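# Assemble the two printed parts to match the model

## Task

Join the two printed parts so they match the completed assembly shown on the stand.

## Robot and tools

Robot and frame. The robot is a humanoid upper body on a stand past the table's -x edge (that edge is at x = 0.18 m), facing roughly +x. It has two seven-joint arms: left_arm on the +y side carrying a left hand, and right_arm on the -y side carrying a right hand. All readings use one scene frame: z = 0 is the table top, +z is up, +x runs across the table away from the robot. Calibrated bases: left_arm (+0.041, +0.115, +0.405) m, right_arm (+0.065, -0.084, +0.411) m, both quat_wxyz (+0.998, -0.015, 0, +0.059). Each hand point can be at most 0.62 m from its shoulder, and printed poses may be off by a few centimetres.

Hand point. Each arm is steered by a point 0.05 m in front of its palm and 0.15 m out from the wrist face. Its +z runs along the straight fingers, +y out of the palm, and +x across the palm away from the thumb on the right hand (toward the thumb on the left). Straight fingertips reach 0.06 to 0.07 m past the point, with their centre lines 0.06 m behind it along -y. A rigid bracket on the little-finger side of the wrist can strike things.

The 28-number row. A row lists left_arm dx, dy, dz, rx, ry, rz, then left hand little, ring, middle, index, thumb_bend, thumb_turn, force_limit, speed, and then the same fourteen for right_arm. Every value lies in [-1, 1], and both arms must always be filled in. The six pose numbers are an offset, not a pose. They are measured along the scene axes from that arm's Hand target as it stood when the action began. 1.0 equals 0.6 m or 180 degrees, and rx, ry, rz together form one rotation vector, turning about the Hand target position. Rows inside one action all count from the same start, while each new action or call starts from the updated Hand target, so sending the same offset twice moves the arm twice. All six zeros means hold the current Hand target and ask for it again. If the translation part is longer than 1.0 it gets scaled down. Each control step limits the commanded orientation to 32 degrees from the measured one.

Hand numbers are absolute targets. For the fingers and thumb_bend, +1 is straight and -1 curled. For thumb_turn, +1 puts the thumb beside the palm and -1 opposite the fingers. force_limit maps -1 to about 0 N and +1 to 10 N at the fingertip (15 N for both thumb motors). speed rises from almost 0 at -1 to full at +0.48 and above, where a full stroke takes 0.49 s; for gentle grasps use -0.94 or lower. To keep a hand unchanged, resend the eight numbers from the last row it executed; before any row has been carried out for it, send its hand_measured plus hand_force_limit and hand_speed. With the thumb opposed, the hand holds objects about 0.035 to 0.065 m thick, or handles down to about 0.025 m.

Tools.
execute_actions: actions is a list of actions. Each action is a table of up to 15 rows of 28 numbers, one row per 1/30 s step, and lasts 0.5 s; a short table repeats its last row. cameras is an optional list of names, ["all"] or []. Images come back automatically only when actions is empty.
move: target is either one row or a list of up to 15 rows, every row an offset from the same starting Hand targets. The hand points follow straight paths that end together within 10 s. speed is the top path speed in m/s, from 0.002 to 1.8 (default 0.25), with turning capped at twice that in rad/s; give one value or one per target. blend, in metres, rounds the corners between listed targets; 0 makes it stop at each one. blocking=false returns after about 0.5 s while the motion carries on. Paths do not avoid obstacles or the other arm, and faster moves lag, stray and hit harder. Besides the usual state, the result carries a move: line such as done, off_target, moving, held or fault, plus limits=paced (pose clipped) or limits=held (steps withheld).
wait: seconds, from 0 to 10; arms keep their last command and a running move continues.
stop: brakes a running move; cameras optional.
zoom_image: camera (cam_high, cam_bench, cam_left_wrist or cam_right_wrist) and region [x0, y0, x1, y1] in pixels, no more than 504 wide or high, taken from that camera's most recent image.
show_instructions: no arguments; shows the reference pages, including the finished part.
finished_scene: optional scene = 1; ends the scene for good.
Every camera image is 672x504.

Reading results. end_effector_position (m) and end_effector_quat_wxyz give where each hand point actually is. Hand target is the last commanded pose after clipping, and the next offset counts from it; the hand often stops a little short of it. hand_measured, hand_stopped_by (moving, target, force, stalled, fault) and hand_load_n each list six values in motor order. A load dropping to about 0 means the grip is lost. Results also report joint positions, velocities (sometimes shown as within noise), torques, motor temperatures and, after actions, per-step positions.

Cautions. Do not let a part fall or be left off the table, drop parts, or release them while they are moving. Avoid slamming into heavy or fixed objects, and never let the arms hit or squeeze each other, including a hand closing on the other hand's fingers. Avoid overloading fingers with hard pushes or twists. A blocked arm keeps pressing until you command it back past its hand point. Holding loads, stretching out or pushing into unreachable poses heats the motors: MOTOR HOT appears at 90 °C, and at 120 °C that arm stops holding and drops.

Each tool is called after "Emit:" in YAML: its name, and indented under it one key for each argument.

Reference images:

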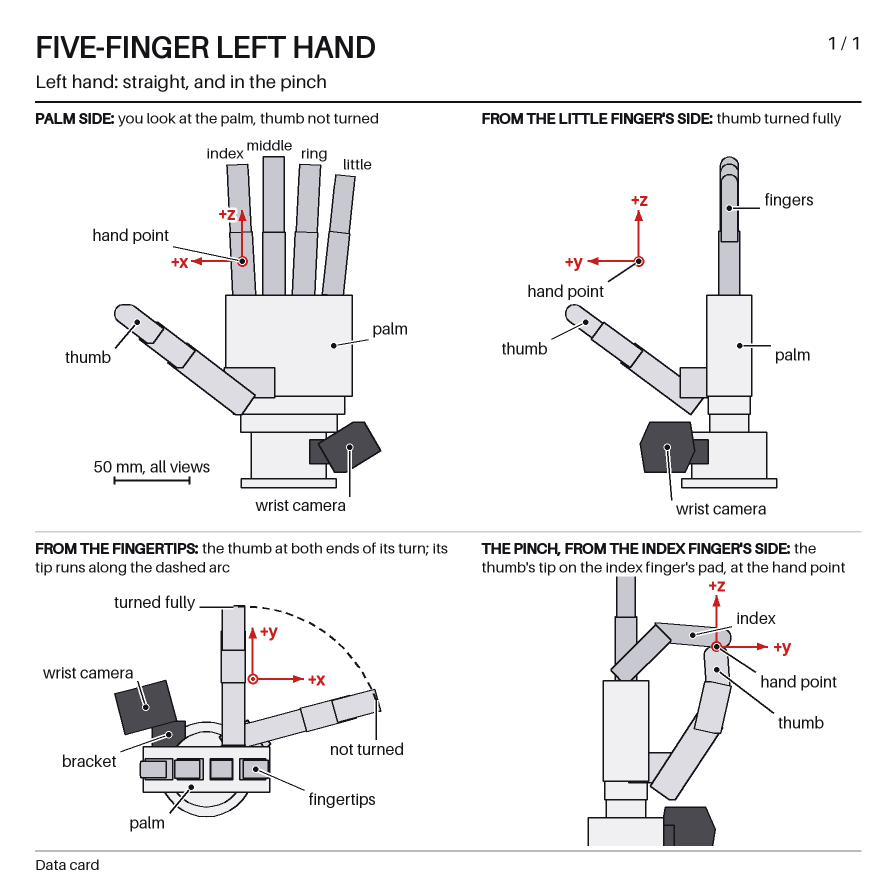

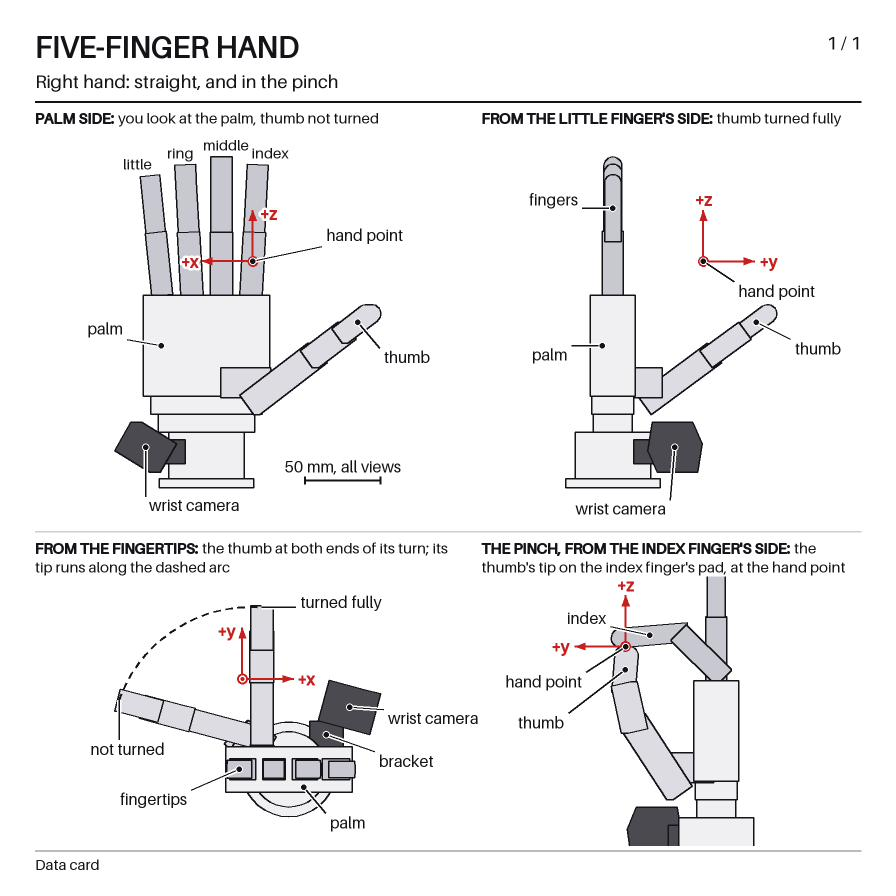

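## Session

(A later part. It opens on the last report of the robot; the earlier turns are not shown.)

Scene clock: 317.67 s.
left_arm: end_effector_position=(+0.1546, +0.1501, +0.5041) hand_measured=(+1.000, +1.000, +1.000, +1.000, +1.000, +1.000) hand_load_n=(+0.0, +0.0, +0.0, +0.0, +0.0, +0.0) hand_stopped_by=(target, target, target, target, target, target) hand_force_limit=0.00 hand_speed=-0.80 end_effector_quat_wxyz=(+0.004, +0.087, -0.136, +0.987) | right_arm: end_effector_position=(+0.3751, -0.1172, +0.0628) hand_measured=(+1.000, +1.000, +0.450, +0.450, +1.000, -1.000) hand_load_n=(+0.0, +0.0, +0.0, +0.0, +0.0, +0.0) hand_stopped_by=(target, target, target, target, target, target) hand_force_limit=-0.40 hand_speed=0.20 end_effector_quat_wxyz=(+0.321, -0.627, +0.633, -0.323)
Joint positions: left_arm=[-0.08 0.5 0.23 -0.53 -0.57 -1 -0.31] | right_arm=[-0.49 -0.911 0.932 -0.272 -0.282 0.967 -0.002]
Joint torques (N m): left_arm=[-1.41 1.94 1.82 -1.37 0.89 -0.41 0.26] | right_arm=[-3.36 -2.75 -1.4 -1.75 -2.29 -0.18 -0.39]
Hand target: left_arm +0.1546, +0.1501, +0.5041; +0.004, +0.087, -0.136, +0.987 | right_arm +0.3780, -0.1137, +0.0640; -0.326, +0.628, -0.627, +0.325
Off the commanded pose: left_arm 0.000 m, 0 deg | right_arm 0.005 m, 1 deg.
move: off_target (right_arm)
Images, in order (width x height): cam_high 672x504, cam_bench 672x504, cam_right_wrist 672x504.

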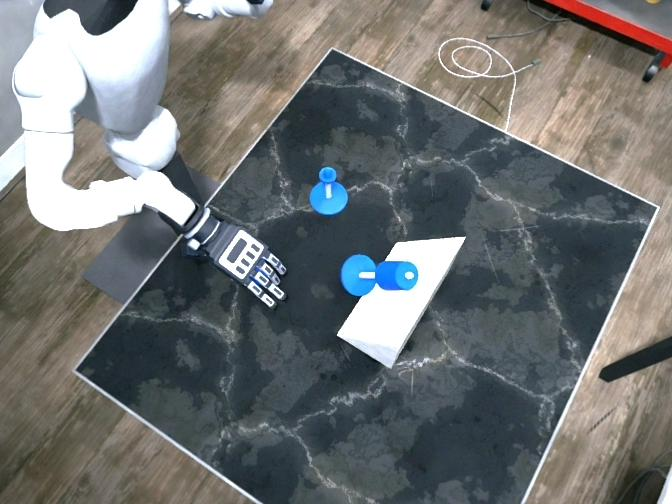

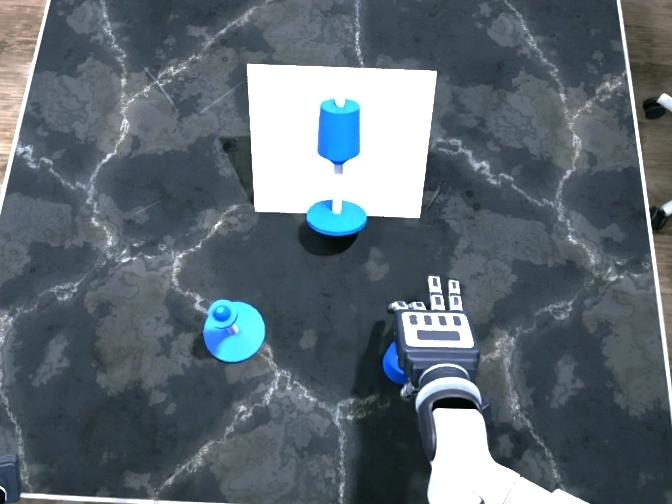

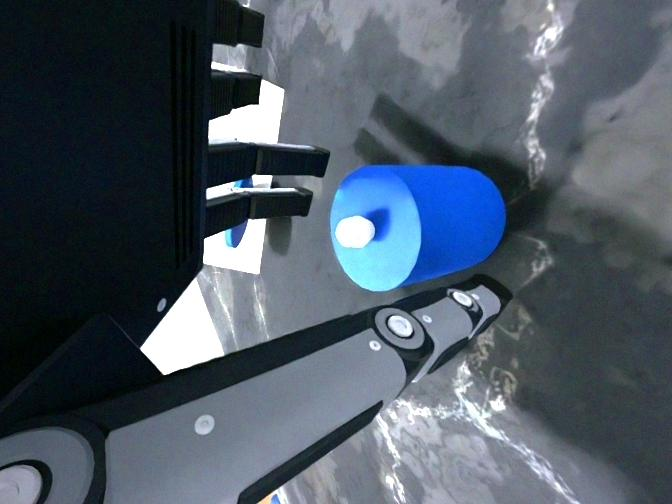

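Emit:
move:
  target: [0,0,0,0,0,0,1,1,1,1,1,1,0,-0.8,0.012,0.003,-0.036,0,0,0,1,1,0.45,0.45,1,-1,-0.4,0.2]
  speed: 0.06
  cameras: ["cam_right_wrist","cam_bench","cam_high"]

Emit:
zoom_image:
  camera: "cam_right_wrist"
  region: [200, 80, 560, 340]

Scene clock: 332.87 s.
left_arm: end_effector_position=(+0.1546, +0.1501, +0.5041) hand_measured=(+1.000, +1.000, +1.000, +1.000, +1.000, +1.000) hand_load_n=(+0.0, +0.0, +0.0, +0.0, +0.0, +0.0) hand_stopped_by=(target, target, target, target, target, target) hand_force_limit=0.00 hand_speed=-0.80 end_effector_quat_wxyz=(+0.004, +0.087, -0.136, +0.987) | right_arm: end_effector_position=(+0.3817, -0.1159, +0.0406) hand_measured=(+1.000, +1.000, +0.450, +0.450, +1.000, -1.000) hand_load_n=(+0.0, +0.0, +0.0, +0.0, +0.0, +0.0) hand_stopped_by=(target, target, target, target, target, target) hand_force_limit=-0.40 hand_speed=0.20 end_effector_quat_wxyz=(+0.320, -0.627, +0.633, -0.322)
Joint positions: left_arm=[-0.08 0.5 0.23 -0.53 -0.57 -1 -0.31] | right_arm=[-0.505 -0.829 0.946 -0.092 -0.285 0.866 -0.045]
Joint torques (N m): left_arm=[-1.43 2.02 1.71 -1.29 0.92 -0.41 0.25] | right_arm=[-3.54 -2.6 -1.44 -1.74 -2.2 -0.18 -0.39]
Hand target: left_arm +0.1546, +0.1501, +0.5041; +0.004, +0.087, -0.136, +0.987 | right_arm +0.3852, -0.1119, +0.0424; -0.326, +0.628, -0.627, +0.325
Off the commanded pose: left_arm 0.000 m, 0 deg | right_arm 0.006 m, 1 deg.
move: off_target (right_arm)
Images, in order (width x height): cam_high 672x504, cam_bench 672x504, cam_right_wrist 672x504.

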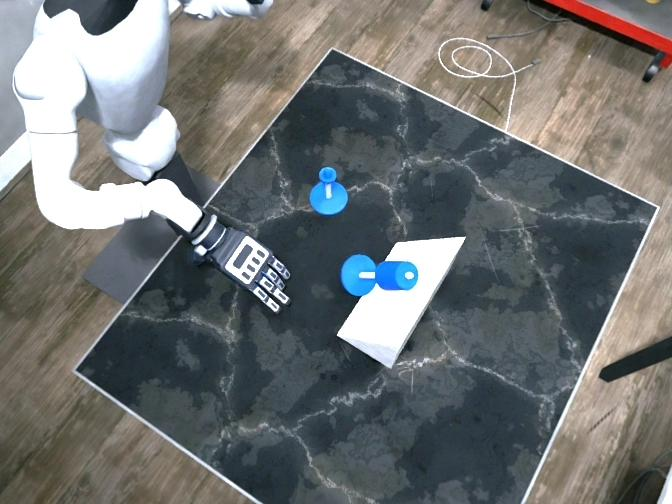

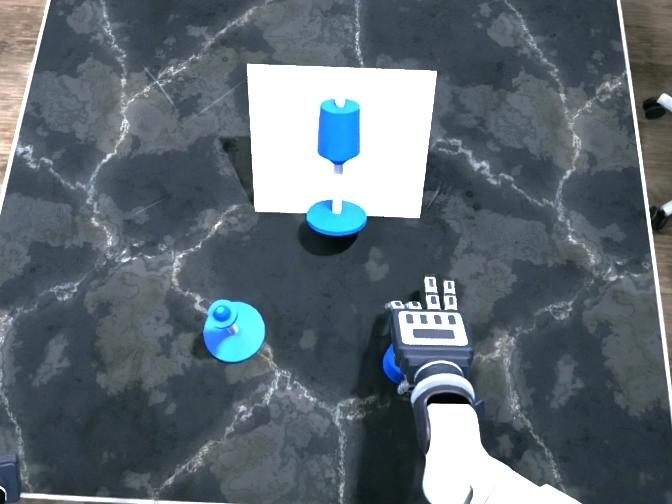

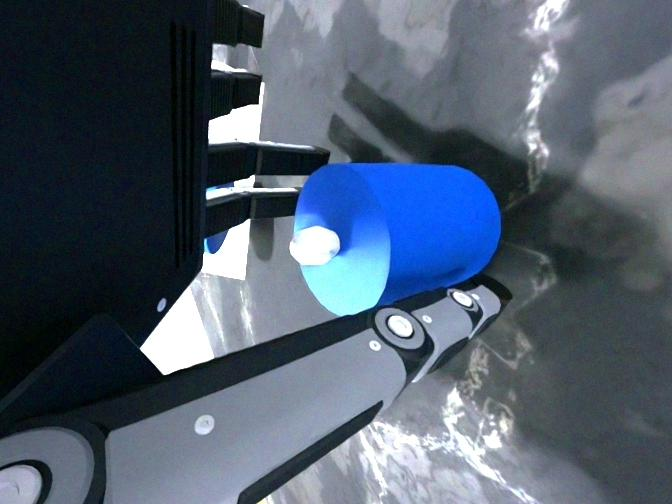

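Scaled by 1.400 from the camera's 672x504 image, which has a finer 960x720 frame.

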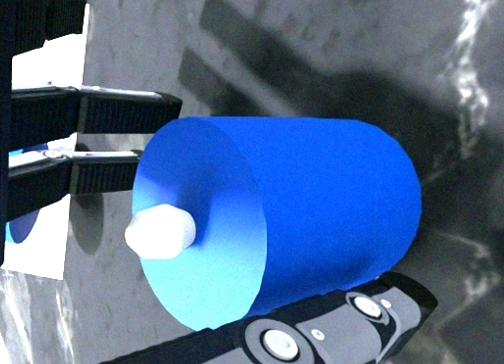

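Emit:
execute_actions:
  actions:
    - [[0,0,0,0,0,0,1,1,1,1,1,1,0,-0.8,0,0,0,0,0,0,1,1,-0.4,-0.4,1,-1,-0.5,-0.93]]

Emit:
wait:
  seconds: 3.5
  cameras: ["cam_right_wrist"]

Scene clock: 355.70 s.
left_arm: end_effector_position=(+0.1546, +0.1501, +0.5041) hand_measured=(+1.000, +1.000, +1.000, +1.000, +1.000, +1.000) hand_load_n=(+0.0, +0.5, +0.0, +0.0, +0.0, +0.0) hand_stopped_by=(target, target, target, target, target, target) hand_force_limit=0.00 hand_speed=-0.80 end_effector_quat_wxyz=(+0.004, +0.087, -0.136, +0.987) | right_arm: end_effector_position=(+0.3817, -0.1159, +0.0407) hand_measured=(+1.000, +1.000, -0.086, -0.178, +1.000, -1.000) hand_load_n=(+0.0, +0.0, +3.0, +3.5, +0.5, -0.5) hand_stopped_by=(target, target, force, force, target, target) hand_force_limit=-0.50 hand_speed=-0.93 end_effector_quat_wxyz=(+0.320, -0.627, +0.633, -0.323)
Joint positions: left_arm=[-0.08 0.5 0.23 -0.53 -0.57 -1 -0.31] | right_arm=[-0.505 -0.829 0.946 -0.092 -0.285 0.866 -0.046]
Joint torques (N m): left_arm=[-1.43 1.99 1.75 -1.47 0.81 -0.41 0.25] | right_arm=[-3.52 -2.63 -1.46 -1.74 -2.19 -0.18 -0.37]
Motor temperatures (°C): left_arm=[40 40 39 38 39 32 25] | right_arm=[49 45 41 44 39 27 30]
Hand target: left_arm +0.1546, +0.1501, +0.5041; +0.004, +0.087, -0.136, +0.987 | right_arm +0.3852, -0.1119, +0.0424; -0.326, +0.628, -0.627, +0.325
Off the commanded pose: left_arm 0.000 m, 0 deg | right_arm 0.006 m, 1 deg.
Step readings (end_effector_position of left_arm | right_arm):
0: (+0.1546, +0.1501, +0.5041) | (+0.3817, -0.1159, +0.0406)
1: (+0.1546, +0.1501, +0.5041) | (+0.3817, -0.1159, +0.0406)
2: (+0.1546, +0.1501, +0.5041) | (+0.3817, -0.1159, +0.0406)
4: (+0.1546, +0.1501, +0.5041) | (+0.3817, -0.1159, +0.0406)
8: (+0.1546, +0.1501, +0.5041) | (+0.3817, -0.1159, +0.0406)
15: (+0.1546, +0.1501, +0.5041) | (+0.3817, -0.1159, +0.0406)

Scene clock: 359.20 s.
left_arm: end_effector_position=(+0.1546, +0.1501, +0.5041) hand_measured=(+1.000, +1.000, +1.000, +1.000, +1.000, +1.000) hand_load_n=(+0.0, +0.0, +0.0, +0.0, +0.0, +0.0) hand_stopped_by=(target, target, target, target, target, target) hand_force_limit=0.00 hand_speed=-0.80 end_effector_quat_wxyz=(+0.004, +0.087, -0.136, +0.987) | right_arm: end_effector_position=(+0.3817, -0.1159, +0.0407) hand_measured=(+1.000, +1.000, -0.086, -0.178, +1.000, -1.000) hand_load_n=(+0.5, +0.0, +3.5, +3.5, +0.5, -1.0) hand_stopped_by=(target, target, force, force, target, target) hand_force_limit=-0.50 hand_speed=-0.93 end_effector_quat_wxyz=(+0.320, -0.627, +0.633, -0.323)
Joint positions: left_arm=[-0.08 0.5 0.23 -0.53 -0.57 -1 -0.31] | right_arm=[-0.505 -0.829 0.946 -0.092 -0.285 0.866 -0.046]
Joint torques (N m): left_arm=[-1.48 2.01 1.77 -1.4 0.81 -0.4 0.27] | right_arm=[-3.51 -2.61 -1.41 -1.75 -2.22 -0.18 -0.38]
Hand target: left_arm +0.1546, +0.1501, +0.5041; +0.004, +0.087, -0.136, +0.987 | right_arm +0.3852, -0.1119, +0.0424; -0.326, +0.628, -0.627, +0.325
Off the commanded pose: left_arm 0.000 m, 0 deg | right_arm 0.006 m, 1 deg.
wait: 3.50 s; at rest by 0.17 s
Images, in order (width x height): cam_right_wrist 672x504.

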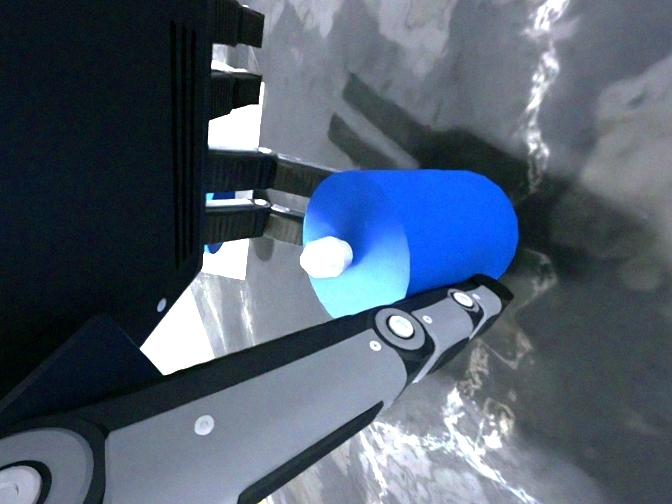

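Emit:
move:
  target: [0,0,0,0,0,0,1,1,1,1,1,1,0,-0.8,-0.006,-0.006,0.225,0,0,0,1,1,-0.4,-0.4,1,-1,-0.5,-0.93]
  speed: 0.1
  cameras: ["cam_right_wrist","cam_bench","cam_high"]

Scene clock: 372.40 s.
left_arm: end_effector_position=(+0.1546, +0.1501, +0.5041) hand_measured=(+1.000, +1.000, +1.000, +1.000, +1.000, +1.000) hand_load_n=(-0.5, +0.0, +0.0, +0.0, +0.0, +0.0) hand_stopped_by=(target, target, target, target, target, target) hand_force_limit=0.00 hand_speed=-0.80 end_effector_quat_wxyz=(+0.004, +0.087, -0.136, +0.987) | right_arm: end_effector_position=(+0.3775, -0.1154, +0.1705) hand_measured=(+1.000, +1.000, -0.086, -0.178, +1.000, -1.000) hand_load_n=(+0.0, +0.0, +2.5, +3.5, +0.5, -0.5) hand_stopped_by=(target, target, force, force, target, target) hand_force_limit=-0.50 hand_speed=-0.93 end_effector_quat_wxyz=(+0.319, -0.631, +0.631, -0.319)
Joint positions: left_arm=[-0.08 0.5 0.23 -0.53 -0.57 -1 -0.31] | right_arm=[-0.664 -1.195 0.812 -0.758 -0.276 1.274 0.398]
Joint torques (N m): left_arm=[-1.37 2.07 1.75 -1.38 0.74 -0.43 0.26] | right_arm=[-3.36 -5.14 -3.13 -2.56 -2.08 -0.03 -0.26]
Hand target: left_arm +0.1546, +0.1501, +0.5041; +0.004, +0.087, -0.136, +0.987 | right_arm +0.3816, -0.1155, +0.1774; -0.326, +0.628, -0.627, +0.325
Off the commanded pose: left_arm 0.000 m, 0 deg | right_arm 0.008 m, 1 deg.
move: off_target (right_arm)
Images, in order (width x height): cam_high 672x504, cam_bench 672x504, cam_right_wrist 672x504.

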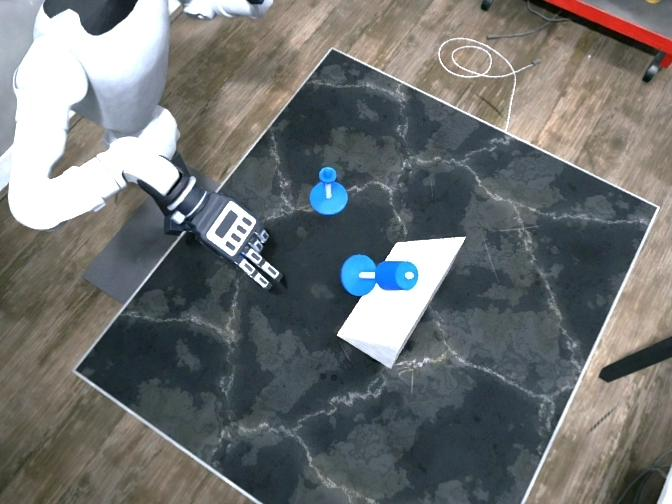

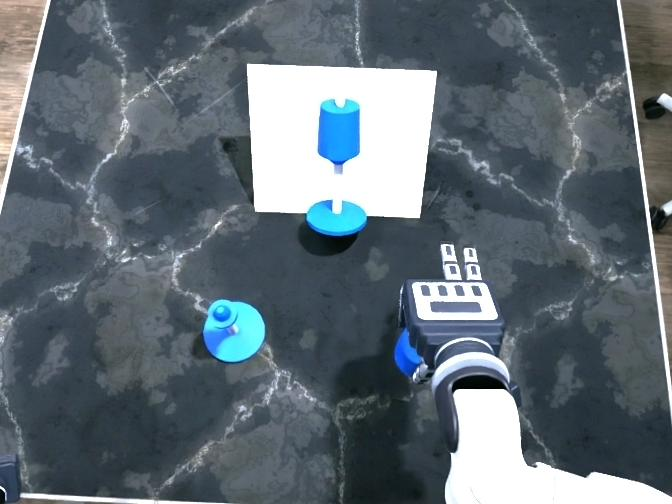

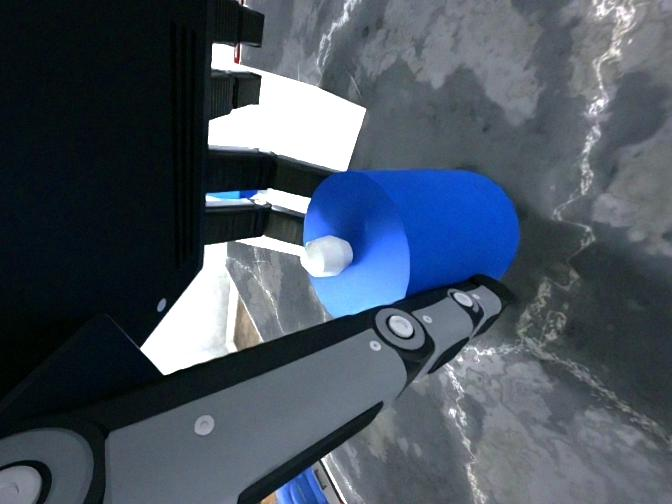

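Emit:
move:
  target: [0.122,0.2065,-0.4977,0.2637,0.6504,-0.0535,1,1,1,1,1,1,0,-0.8,0,0,0,0,0,0,1,1,-0.4,-0.4,1,-1,-0.5,-0.93]
  speed: 0.35
  cameras: ["cam_left_wrist","cam_high","cam_right_wrist"]

Scene clock: 419.80 s.
left_arm: end_effector_position=(+0.2291, +0.2734, +0.2084) hand_measured=(+1.000, +1.000, +1.000, +1.000, +1.000, +1.000) hand_load_n=(+0.0, +0.0, +0.0, +0.0, +0.0, +0.0) hand_stopped_by=(target, target, target, target, target, target) hand_force_limit=0.00 hand_speed=-0.80 end_effector_quat_wxyz=(+0.151, +0.844, -0.396, +0.328) | right_arm: end_effector_position=(+0.3774, -0.1154, +0.1704) hand_measured=(+1.000, +1.000, -0.086, -0.178, +1.000, -1.000) hand_load_n=(-0.5, +0.0, +2.5, +3.0, +0.5, -0.5) hand_stopped_by=(target, target, force, force, target, target) hand_force_limit=-0.50 hand_speed=-0.93 end_effector_quat_wxyz=(+0.319, -0.632, +0.631, -0.319)
Joint positions: left_arm=[0.058 1.535 -0.062 0.349 -0.826 -0.109 -1.163] | right_arm=[-0.664 -1.195 0.812 -0.758 -0.276 1.274 0.399]
Joint torques (N m): left_arm=[-2.19 3.92 2.88 1.4 0.99 -0.7 -0.15] | right_arm=[-3.32 -5.14 -3.15 -2.53 -2.1 -0.02 -0.27]
Motor temperatures (°C): left_arm=[39 40 39 38 39 32 25] | right_arm=[49 51 46 45 39 27 30]
Hand target: left_arm +0.2278, +0.2740, +0.2055; +0.153, +0.846, -0.394, +0.325 | right_arm +0.3816, -0.1155, +0.1774; -0.326, +0.628, -0.627, +0.325
Off the commanded pose: left_arm 0.003 m, 1 deg | right_arm 0.008 m, 1 deg.
move: off_target (right_arm)
Images, in order (width x height): cam_high 672x504, cam_left_wrist 672x504, cam_right_wrist 672x504.

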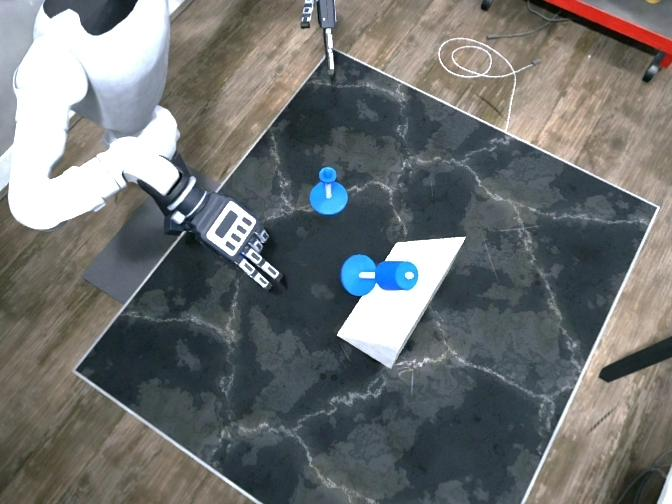

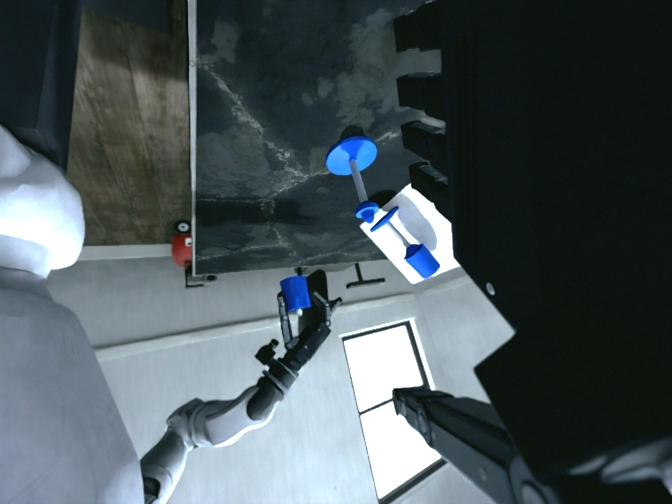

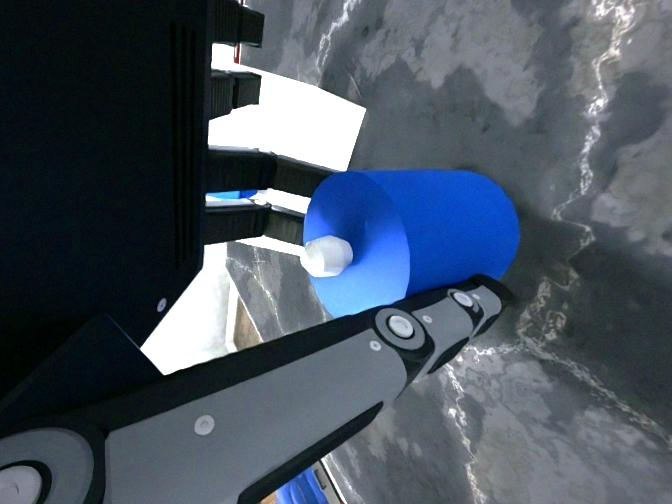

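Emit:
zoom_image:
  camera: "cam_left_wrist"
  region: [310, 110, 460, 300]

Emit:
zoom_image:
  camera: "cam_left_wrist"
  region: [230, 240, 360, 400]

Scaled by 2.653 from the camera's 672x504 image, which has a finer 960x720 frame.

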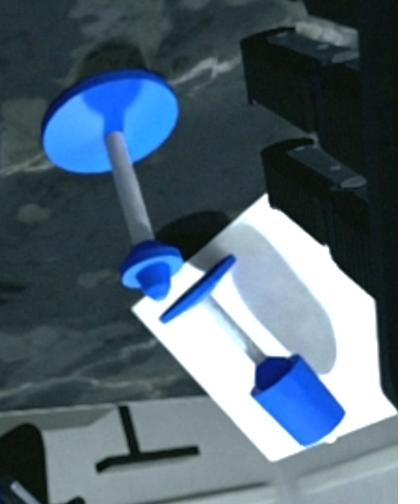

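Scaled by 3.150 from the camera's 672x504 image, which has a finer 960x720 frame.

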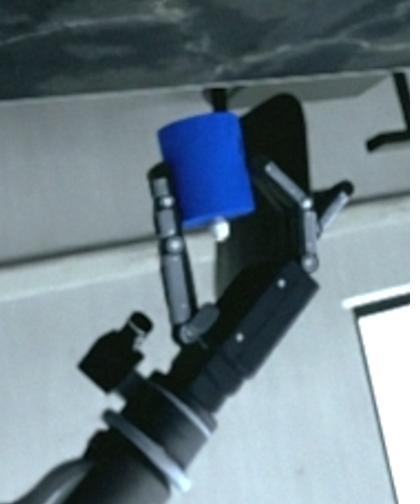

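Emit:
move:
  target: [0,0,0,0,0,0,1,1,1,1,1,1,0,-0.8,0.0807,0.2925,0.02,0,0,0,1,1,-0.4,-0.4,1,-1,-0.5,-0.93]
  speed: 0.15
  cameras: ["cam_left_wrist","cam_high","cam_right_wrist","cam_bench"]

Emit:
zoom_image:
  camera: "cam_left_wrist"
  region: [290, 100, 450, 340]

Scene clock: 448.27 s.
left_arm: end_effector_position=(+0.2291, +0.2734, +0.2084) hand_measured=(+1.000, +1.000, +1.000, +1.000, +1.000, +1.000) hand_load_n=(+0.0, +0.0, +0.0, +0.0, +0.0, +0.0) hand_stopped_by=(target, target, target, target, target, target) hand_force_limit=0.00 hand_speed=-0.80 end_effector_quat_wxyz=(+0.151, +0.844, -0.396, +0.328) | right_arm: end_effector_position=(+0.4282, +0.0568, +0.1849) hand_measured=(+1.000, +1.000, -0.086, -0.178, +1.000, -1.000) hand_load_n=(+0.0, +0.0, +2.5, +3.0, +0.5, -0.5) hand_stopped_by=(target, target, force, force, target, target) hand_force_limit=-0.50 hand_speed=-0.93 end_effector_quat_wxyz=(+0.321, -0.627, +0.633, -0.322)
Joint positions: left_arm=[0.058 1.535 -0.062 0.349 -0.826 -0.109 -1.163] | right_arm=[-1.396 -0.344 1.229 -0.048 -0.344 1.614 0.576]
Joint torques (N m): left_arm=[-2.29 3.92 2.77 1.44 0.84 -0.69 -0.15] | right_arm=[-6.11 -0.76 -1.61 -0.79 -2.16 -0.17 -0.25]
Motor temperatures (°C): left_arm=[41 45 40 37 39 32 25] | right_arm=[49 50 46 45 39 27 30]
Hand target: left_arm +0.2278, +0.2740, +0.2055; +0.153, +0.846, -0.394, +0.325 | right_arm +0.4300, +0.0600, +0.1894; -0.326, +0.628, -0.627, +0.325
Off the commanded pose: left_arm 0.003 m, 1 deg | right_arm 0.006 m, 1 deg.
move: off_target (right_arm)

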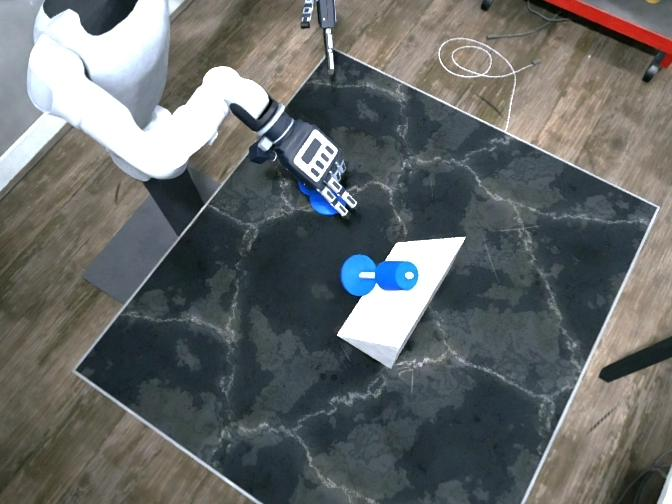

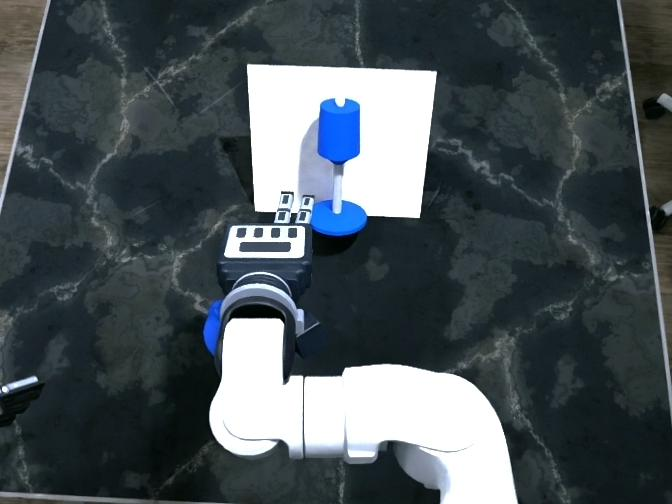

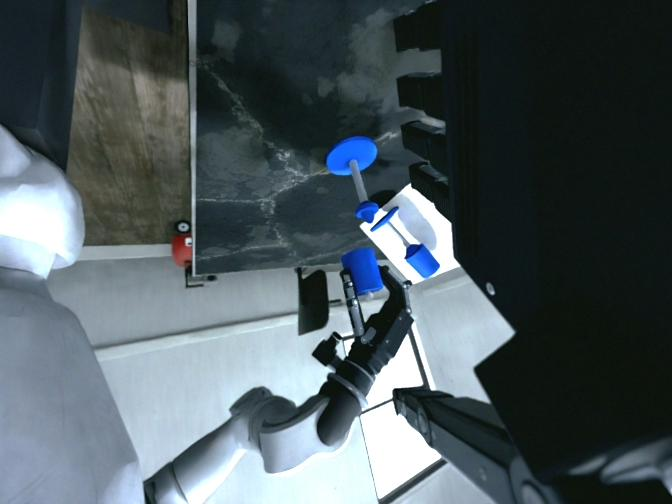

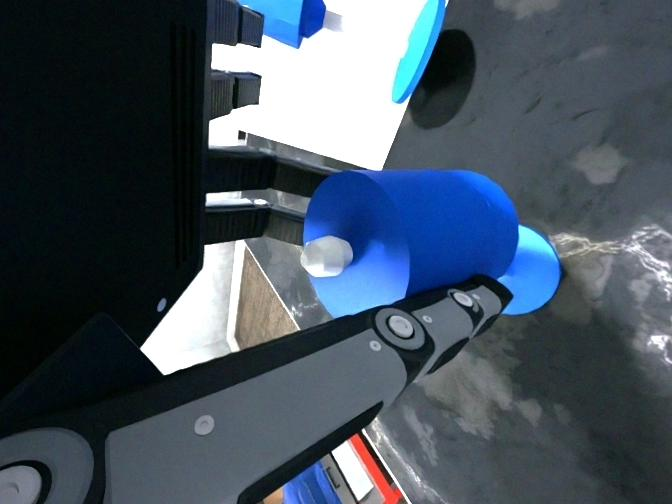

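Scaled by 2.100 from the camera's 672x504 image, which has a finer 960x720 frame.

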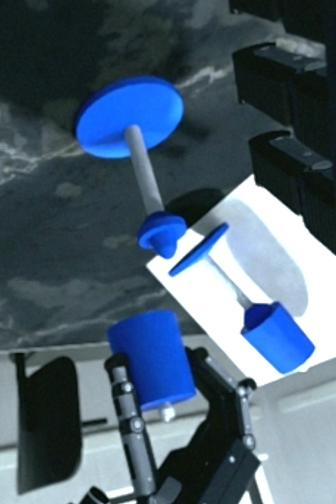

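Emit:
zoom_image:
  camera: "cam_left_wrist"
  region: [320, 185, 420, 310]

Scaled by 4.032 from the camera's 672x504 image, which has a finer 960x720 frame.

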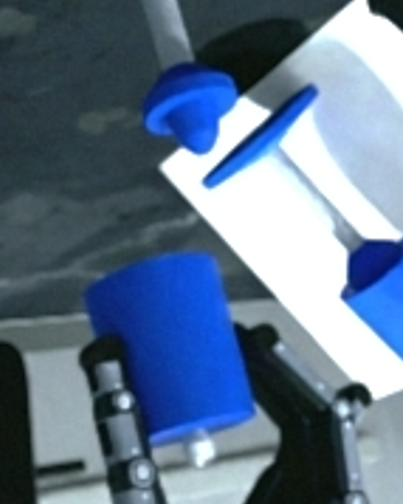

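Emit:
zoom_image:
  camera: "cam_bench"
  region: [180, 270, 340, 400]

Emit:
zoom_image:
  camera: "cam_high"
  region: [250, 120, 390, 240]

Emit:
zoom_image:
  camera: "cam_right_wrist"
  region: [280, 140, 600, 340]

Scaled by 3.150 from the camera's 672x504 image, which has a finer 960x720 frame.

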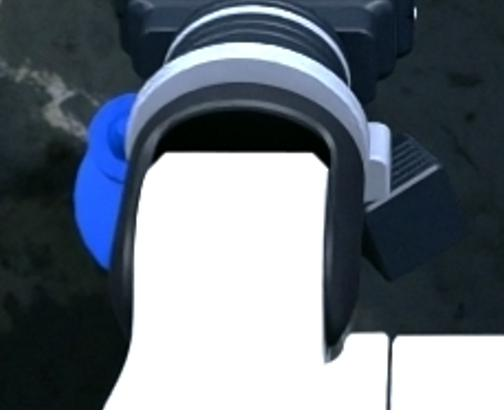

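Scaled by 3.600 from the camera's 672x504 image, which has a finer 960x720 frame.

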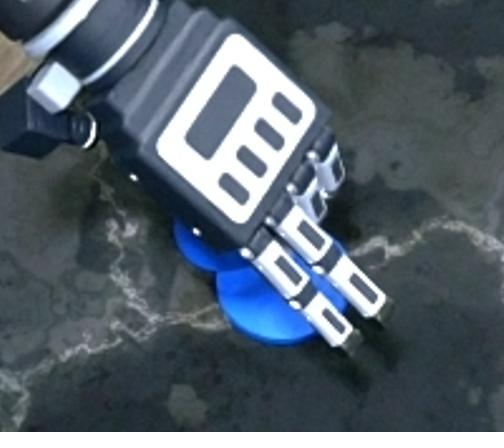

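Scaled by 1.575 from the camera's 672x504 image, which has a finer 960x720 frame.

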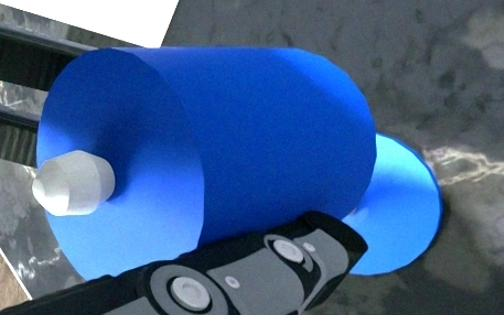

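Emit:
move:
  target: [0,0,0,0,0,0,1,1,1,1,1,1,0,-0.8,-0.004,0.078,0.0,0.0107,-0.0128,0,1,1,-0.4,-0.4,1,-1,-0.5,-0.93]
  speed: 0.1
  cameras: ["cam_left_wrist","cam_high","cam_right_wrist","cam_bench"]

Emit:
zoom_image:
  camera: "cam_left_wrist"
  region: [310, 120, 440, 320]

Emit:
zoom_image:
  camera: "cam_high"
  region: [250, 100, 390, 220]

Scene clock: 556.03 s.
left_arm: end_effector_position=(+0.2291, +0.2734, +0.2084) hand_measured=(+1.000, +1.000, +1.000, +1.000, +1.000, +1.000) hand_load_n=(+0.0, +0.0, +0.0, +0.0, +0.0, +0.0) hand_stopped_by=(target, target, target, target, target, target) hand_force_limit=0.00 hand_speed=-0.80 end_effector_quat_wxyz=(+0.151, +0.844, -0.396, +0.328) | right_arm: end_effector_position=(+0.4222, +0.1029, +0.1796) hand_measured=(+1.000, +1.000, -0.086, -0.178, +1.000, -1.000) hand_load_n=(+0.0, +0.0, +2.5, +3.0, +0.5, -0.5) hand_stopped_by=(target, target, force, force, target, target) hand_force_limit=-0.50 hand_speed=-0.93 end_effector_quat_wxyz=(+0.337, -0.622, +0.629, -0.322)
Joint positions: left_arm=[0.058 1.535 -0.062 0.349 -0.826 -0.109 -1.163] | right_arm=[-1.41 -0.105 1.2 0.182 -0.354 1.596 0.487]
Joint torques (N m): left_arm=[-2.24 3.98 2.75 1.38 0.87 -0.69 -0.15] | right_arm=[-6.23 -0.4 -2.41 -1.23 -2.43 -0.18 -0.45]
Motor temperatures (°C): left_arm=[41 47 40 37 38 32 25] | right_arm=[68 44 41 43 39 27 29]
Hand target: left_arm +0.2278, +0.2740, +0.2055; +0.153, +0.846, -0.394, +0.325 | right_arm +0.4276, +0.1068, +0.1894; -0.349, +0.616, -0.626, +0.327
Off the commanded pose: left_arm 0.003 m, 1 deg | right_arm 0.012 m, 2 deg.
move: off_target (right_arm)

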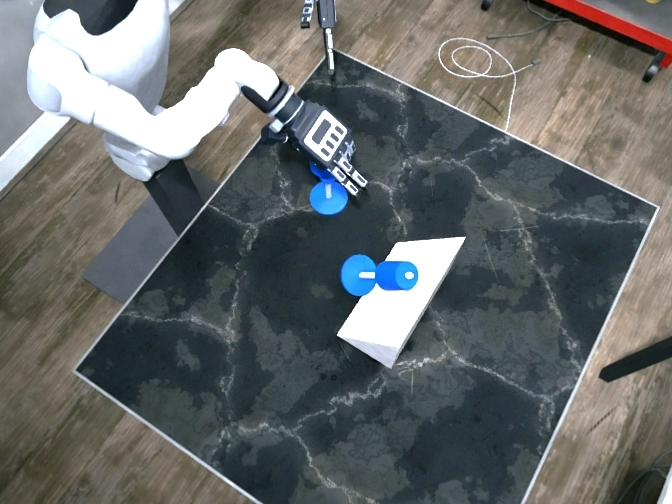

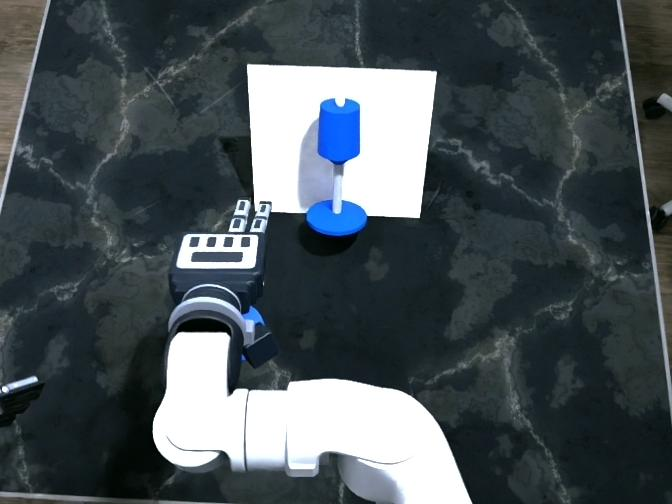

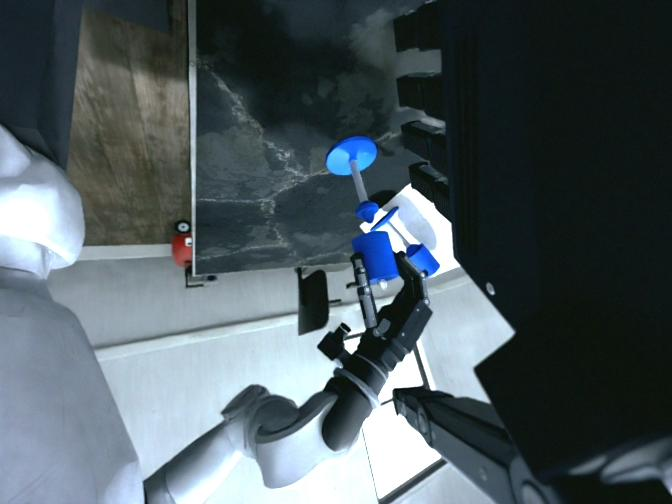

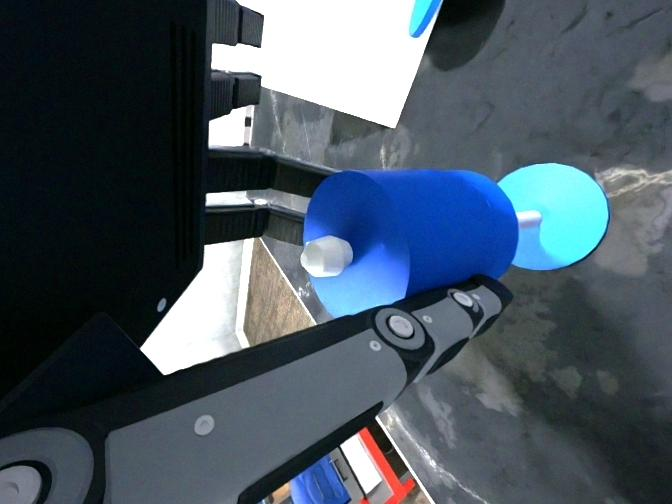

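Scaled by 2.520 from the camera's 672x504 image, which has a finer 960x720 frame.

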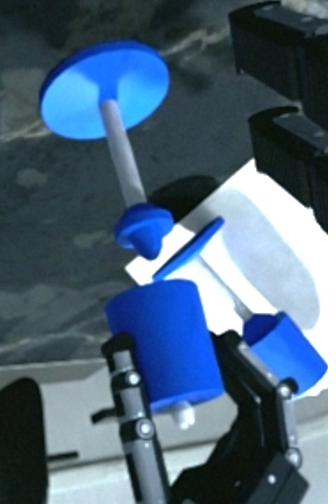

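Scaled by 3.600 from the camera's 672x504 image, which has a finer 960x720 frame.

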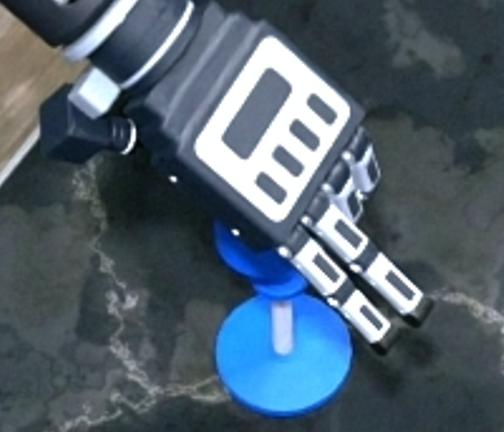

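Emit:
move:
  target: [0,0,0,0,0,0,1,1,1,1,1,1,0,-0.8,-0.0088,0.0153,-0.0233,0.0107,-0.0128,0,1,1,-0.4,-0.4,1,-1,-0.5,-0.93]
  speed: 0.08
  cameras: ["cam_left_wrist","cam_high","cam_right_wrist"]

Emit:
zoom_image:
  camera: "cam_left_wrist"
  region: [330, 180, 420, 300]

Emit:
zoom_image:
  camera: "cam_high"
  region: [280, 130, 370, 220]

Scene clock: 569.27 s.
left_arm: end_effector_position=(+0.2291, +0.2734, +0.2084) hand_measured=(+1.000, +1.000, +1.000, +1.000, +1.000, +1.000) hand_load_n=(+0.0, +0.0, +0.0, +0.0, +0.0, -0.5) hand_stopped_by=(target, target, target, target, target, target) hand_force_limit=0.00 hand_speed=-0.80 end_effector_quat_wxyz=(+0.151, +0.844, -0.396, +0.328) | right_arm: end_effector_position=(+0.4222, +0.1177, +0.1780) hand_measured=(+1.000, +1.000, -0.086, -0.178, +1.000, -1.000) hand_load_n=(+0.0, +0.0, +2.5, +3.5, +0.5, -0.5) hand_stopped_by=(target, target, force, force, target, target) hand_force_limit=-0.50 hand_speed=-0.93 end_effector_quat_wxyz=(+0.374, -0.606, +0.620, -0.330)
Joint positions: left_arm=[0.058 1.535 -0.062 0.349 -0.826 -0.109 -1.163] | right_arm=[-1.336 -0.038 1.162 0.198 -0.382 1.581 0.34]
Joint torques (N m): left_arm=[-2.22 3.93 2.75 1.39 0.9 -0.7 -0.17] | right_arm=[-3.95 0.04 -2.32 -1.33 -2.27 -0.21 -0.46]
Motor temperatures (°C): left_arm=[41 47 40 37 38 32 25] | right_arm=[65 44 42 44 39 27 30]
Hand target: left_arm +0.2278, +0.2740, +0.2055; +0.153, +0.846, -0.394, +0.325 | right_arm +0.4223, +0.1160, +0.1754; -0.372, +0.603, -0.624, +0.329
Off the commanded pose: left_arm 0.003 m, 1 deg | right_arm 0.003 m, 1 deg.
move: done
Images, in order (width x height): cam_high 672x504, cam_left_wrist 672x504, cam_right_wrist 672x504.

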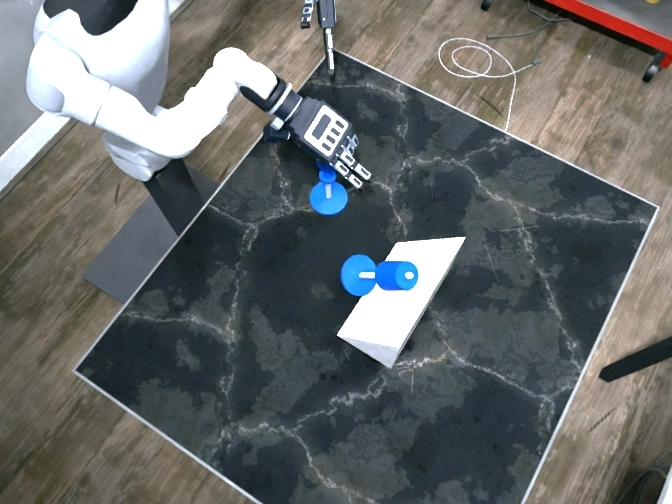

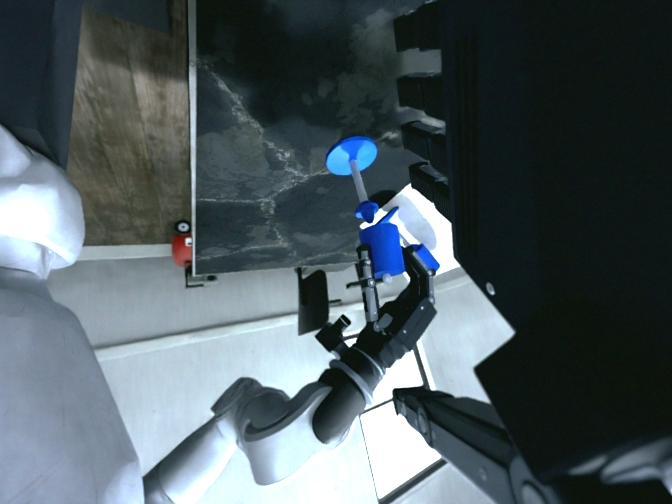

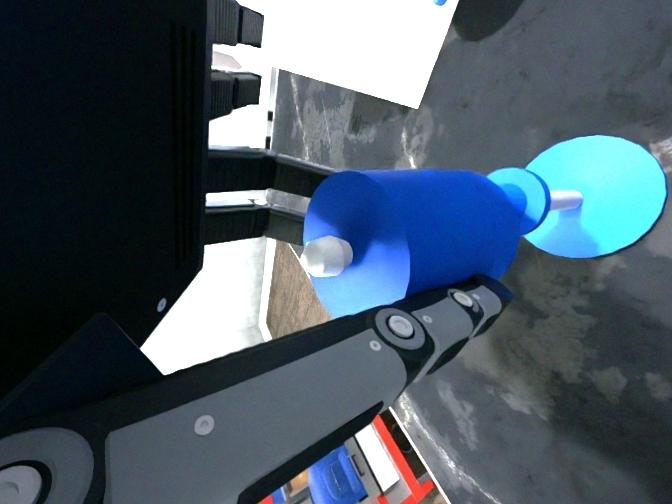

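Scaled by 4.200 from the camera's 672x504 image, which has a finer 960x720 frame.

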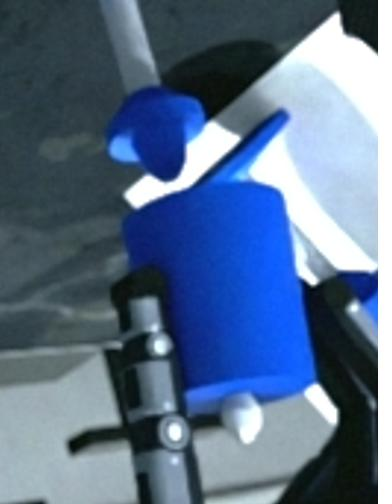

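Scaled by 5.600 from the camera's 672x504 image, which has a finer 960x720 frame.

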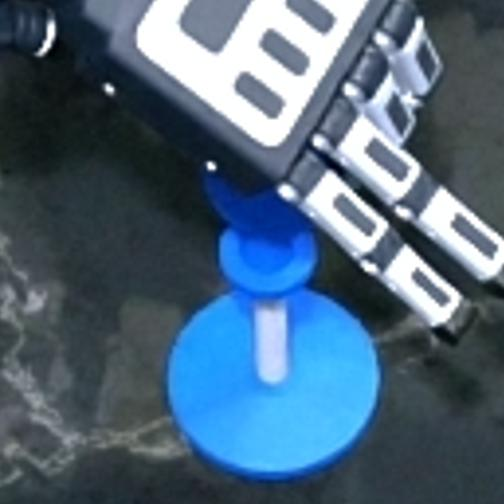

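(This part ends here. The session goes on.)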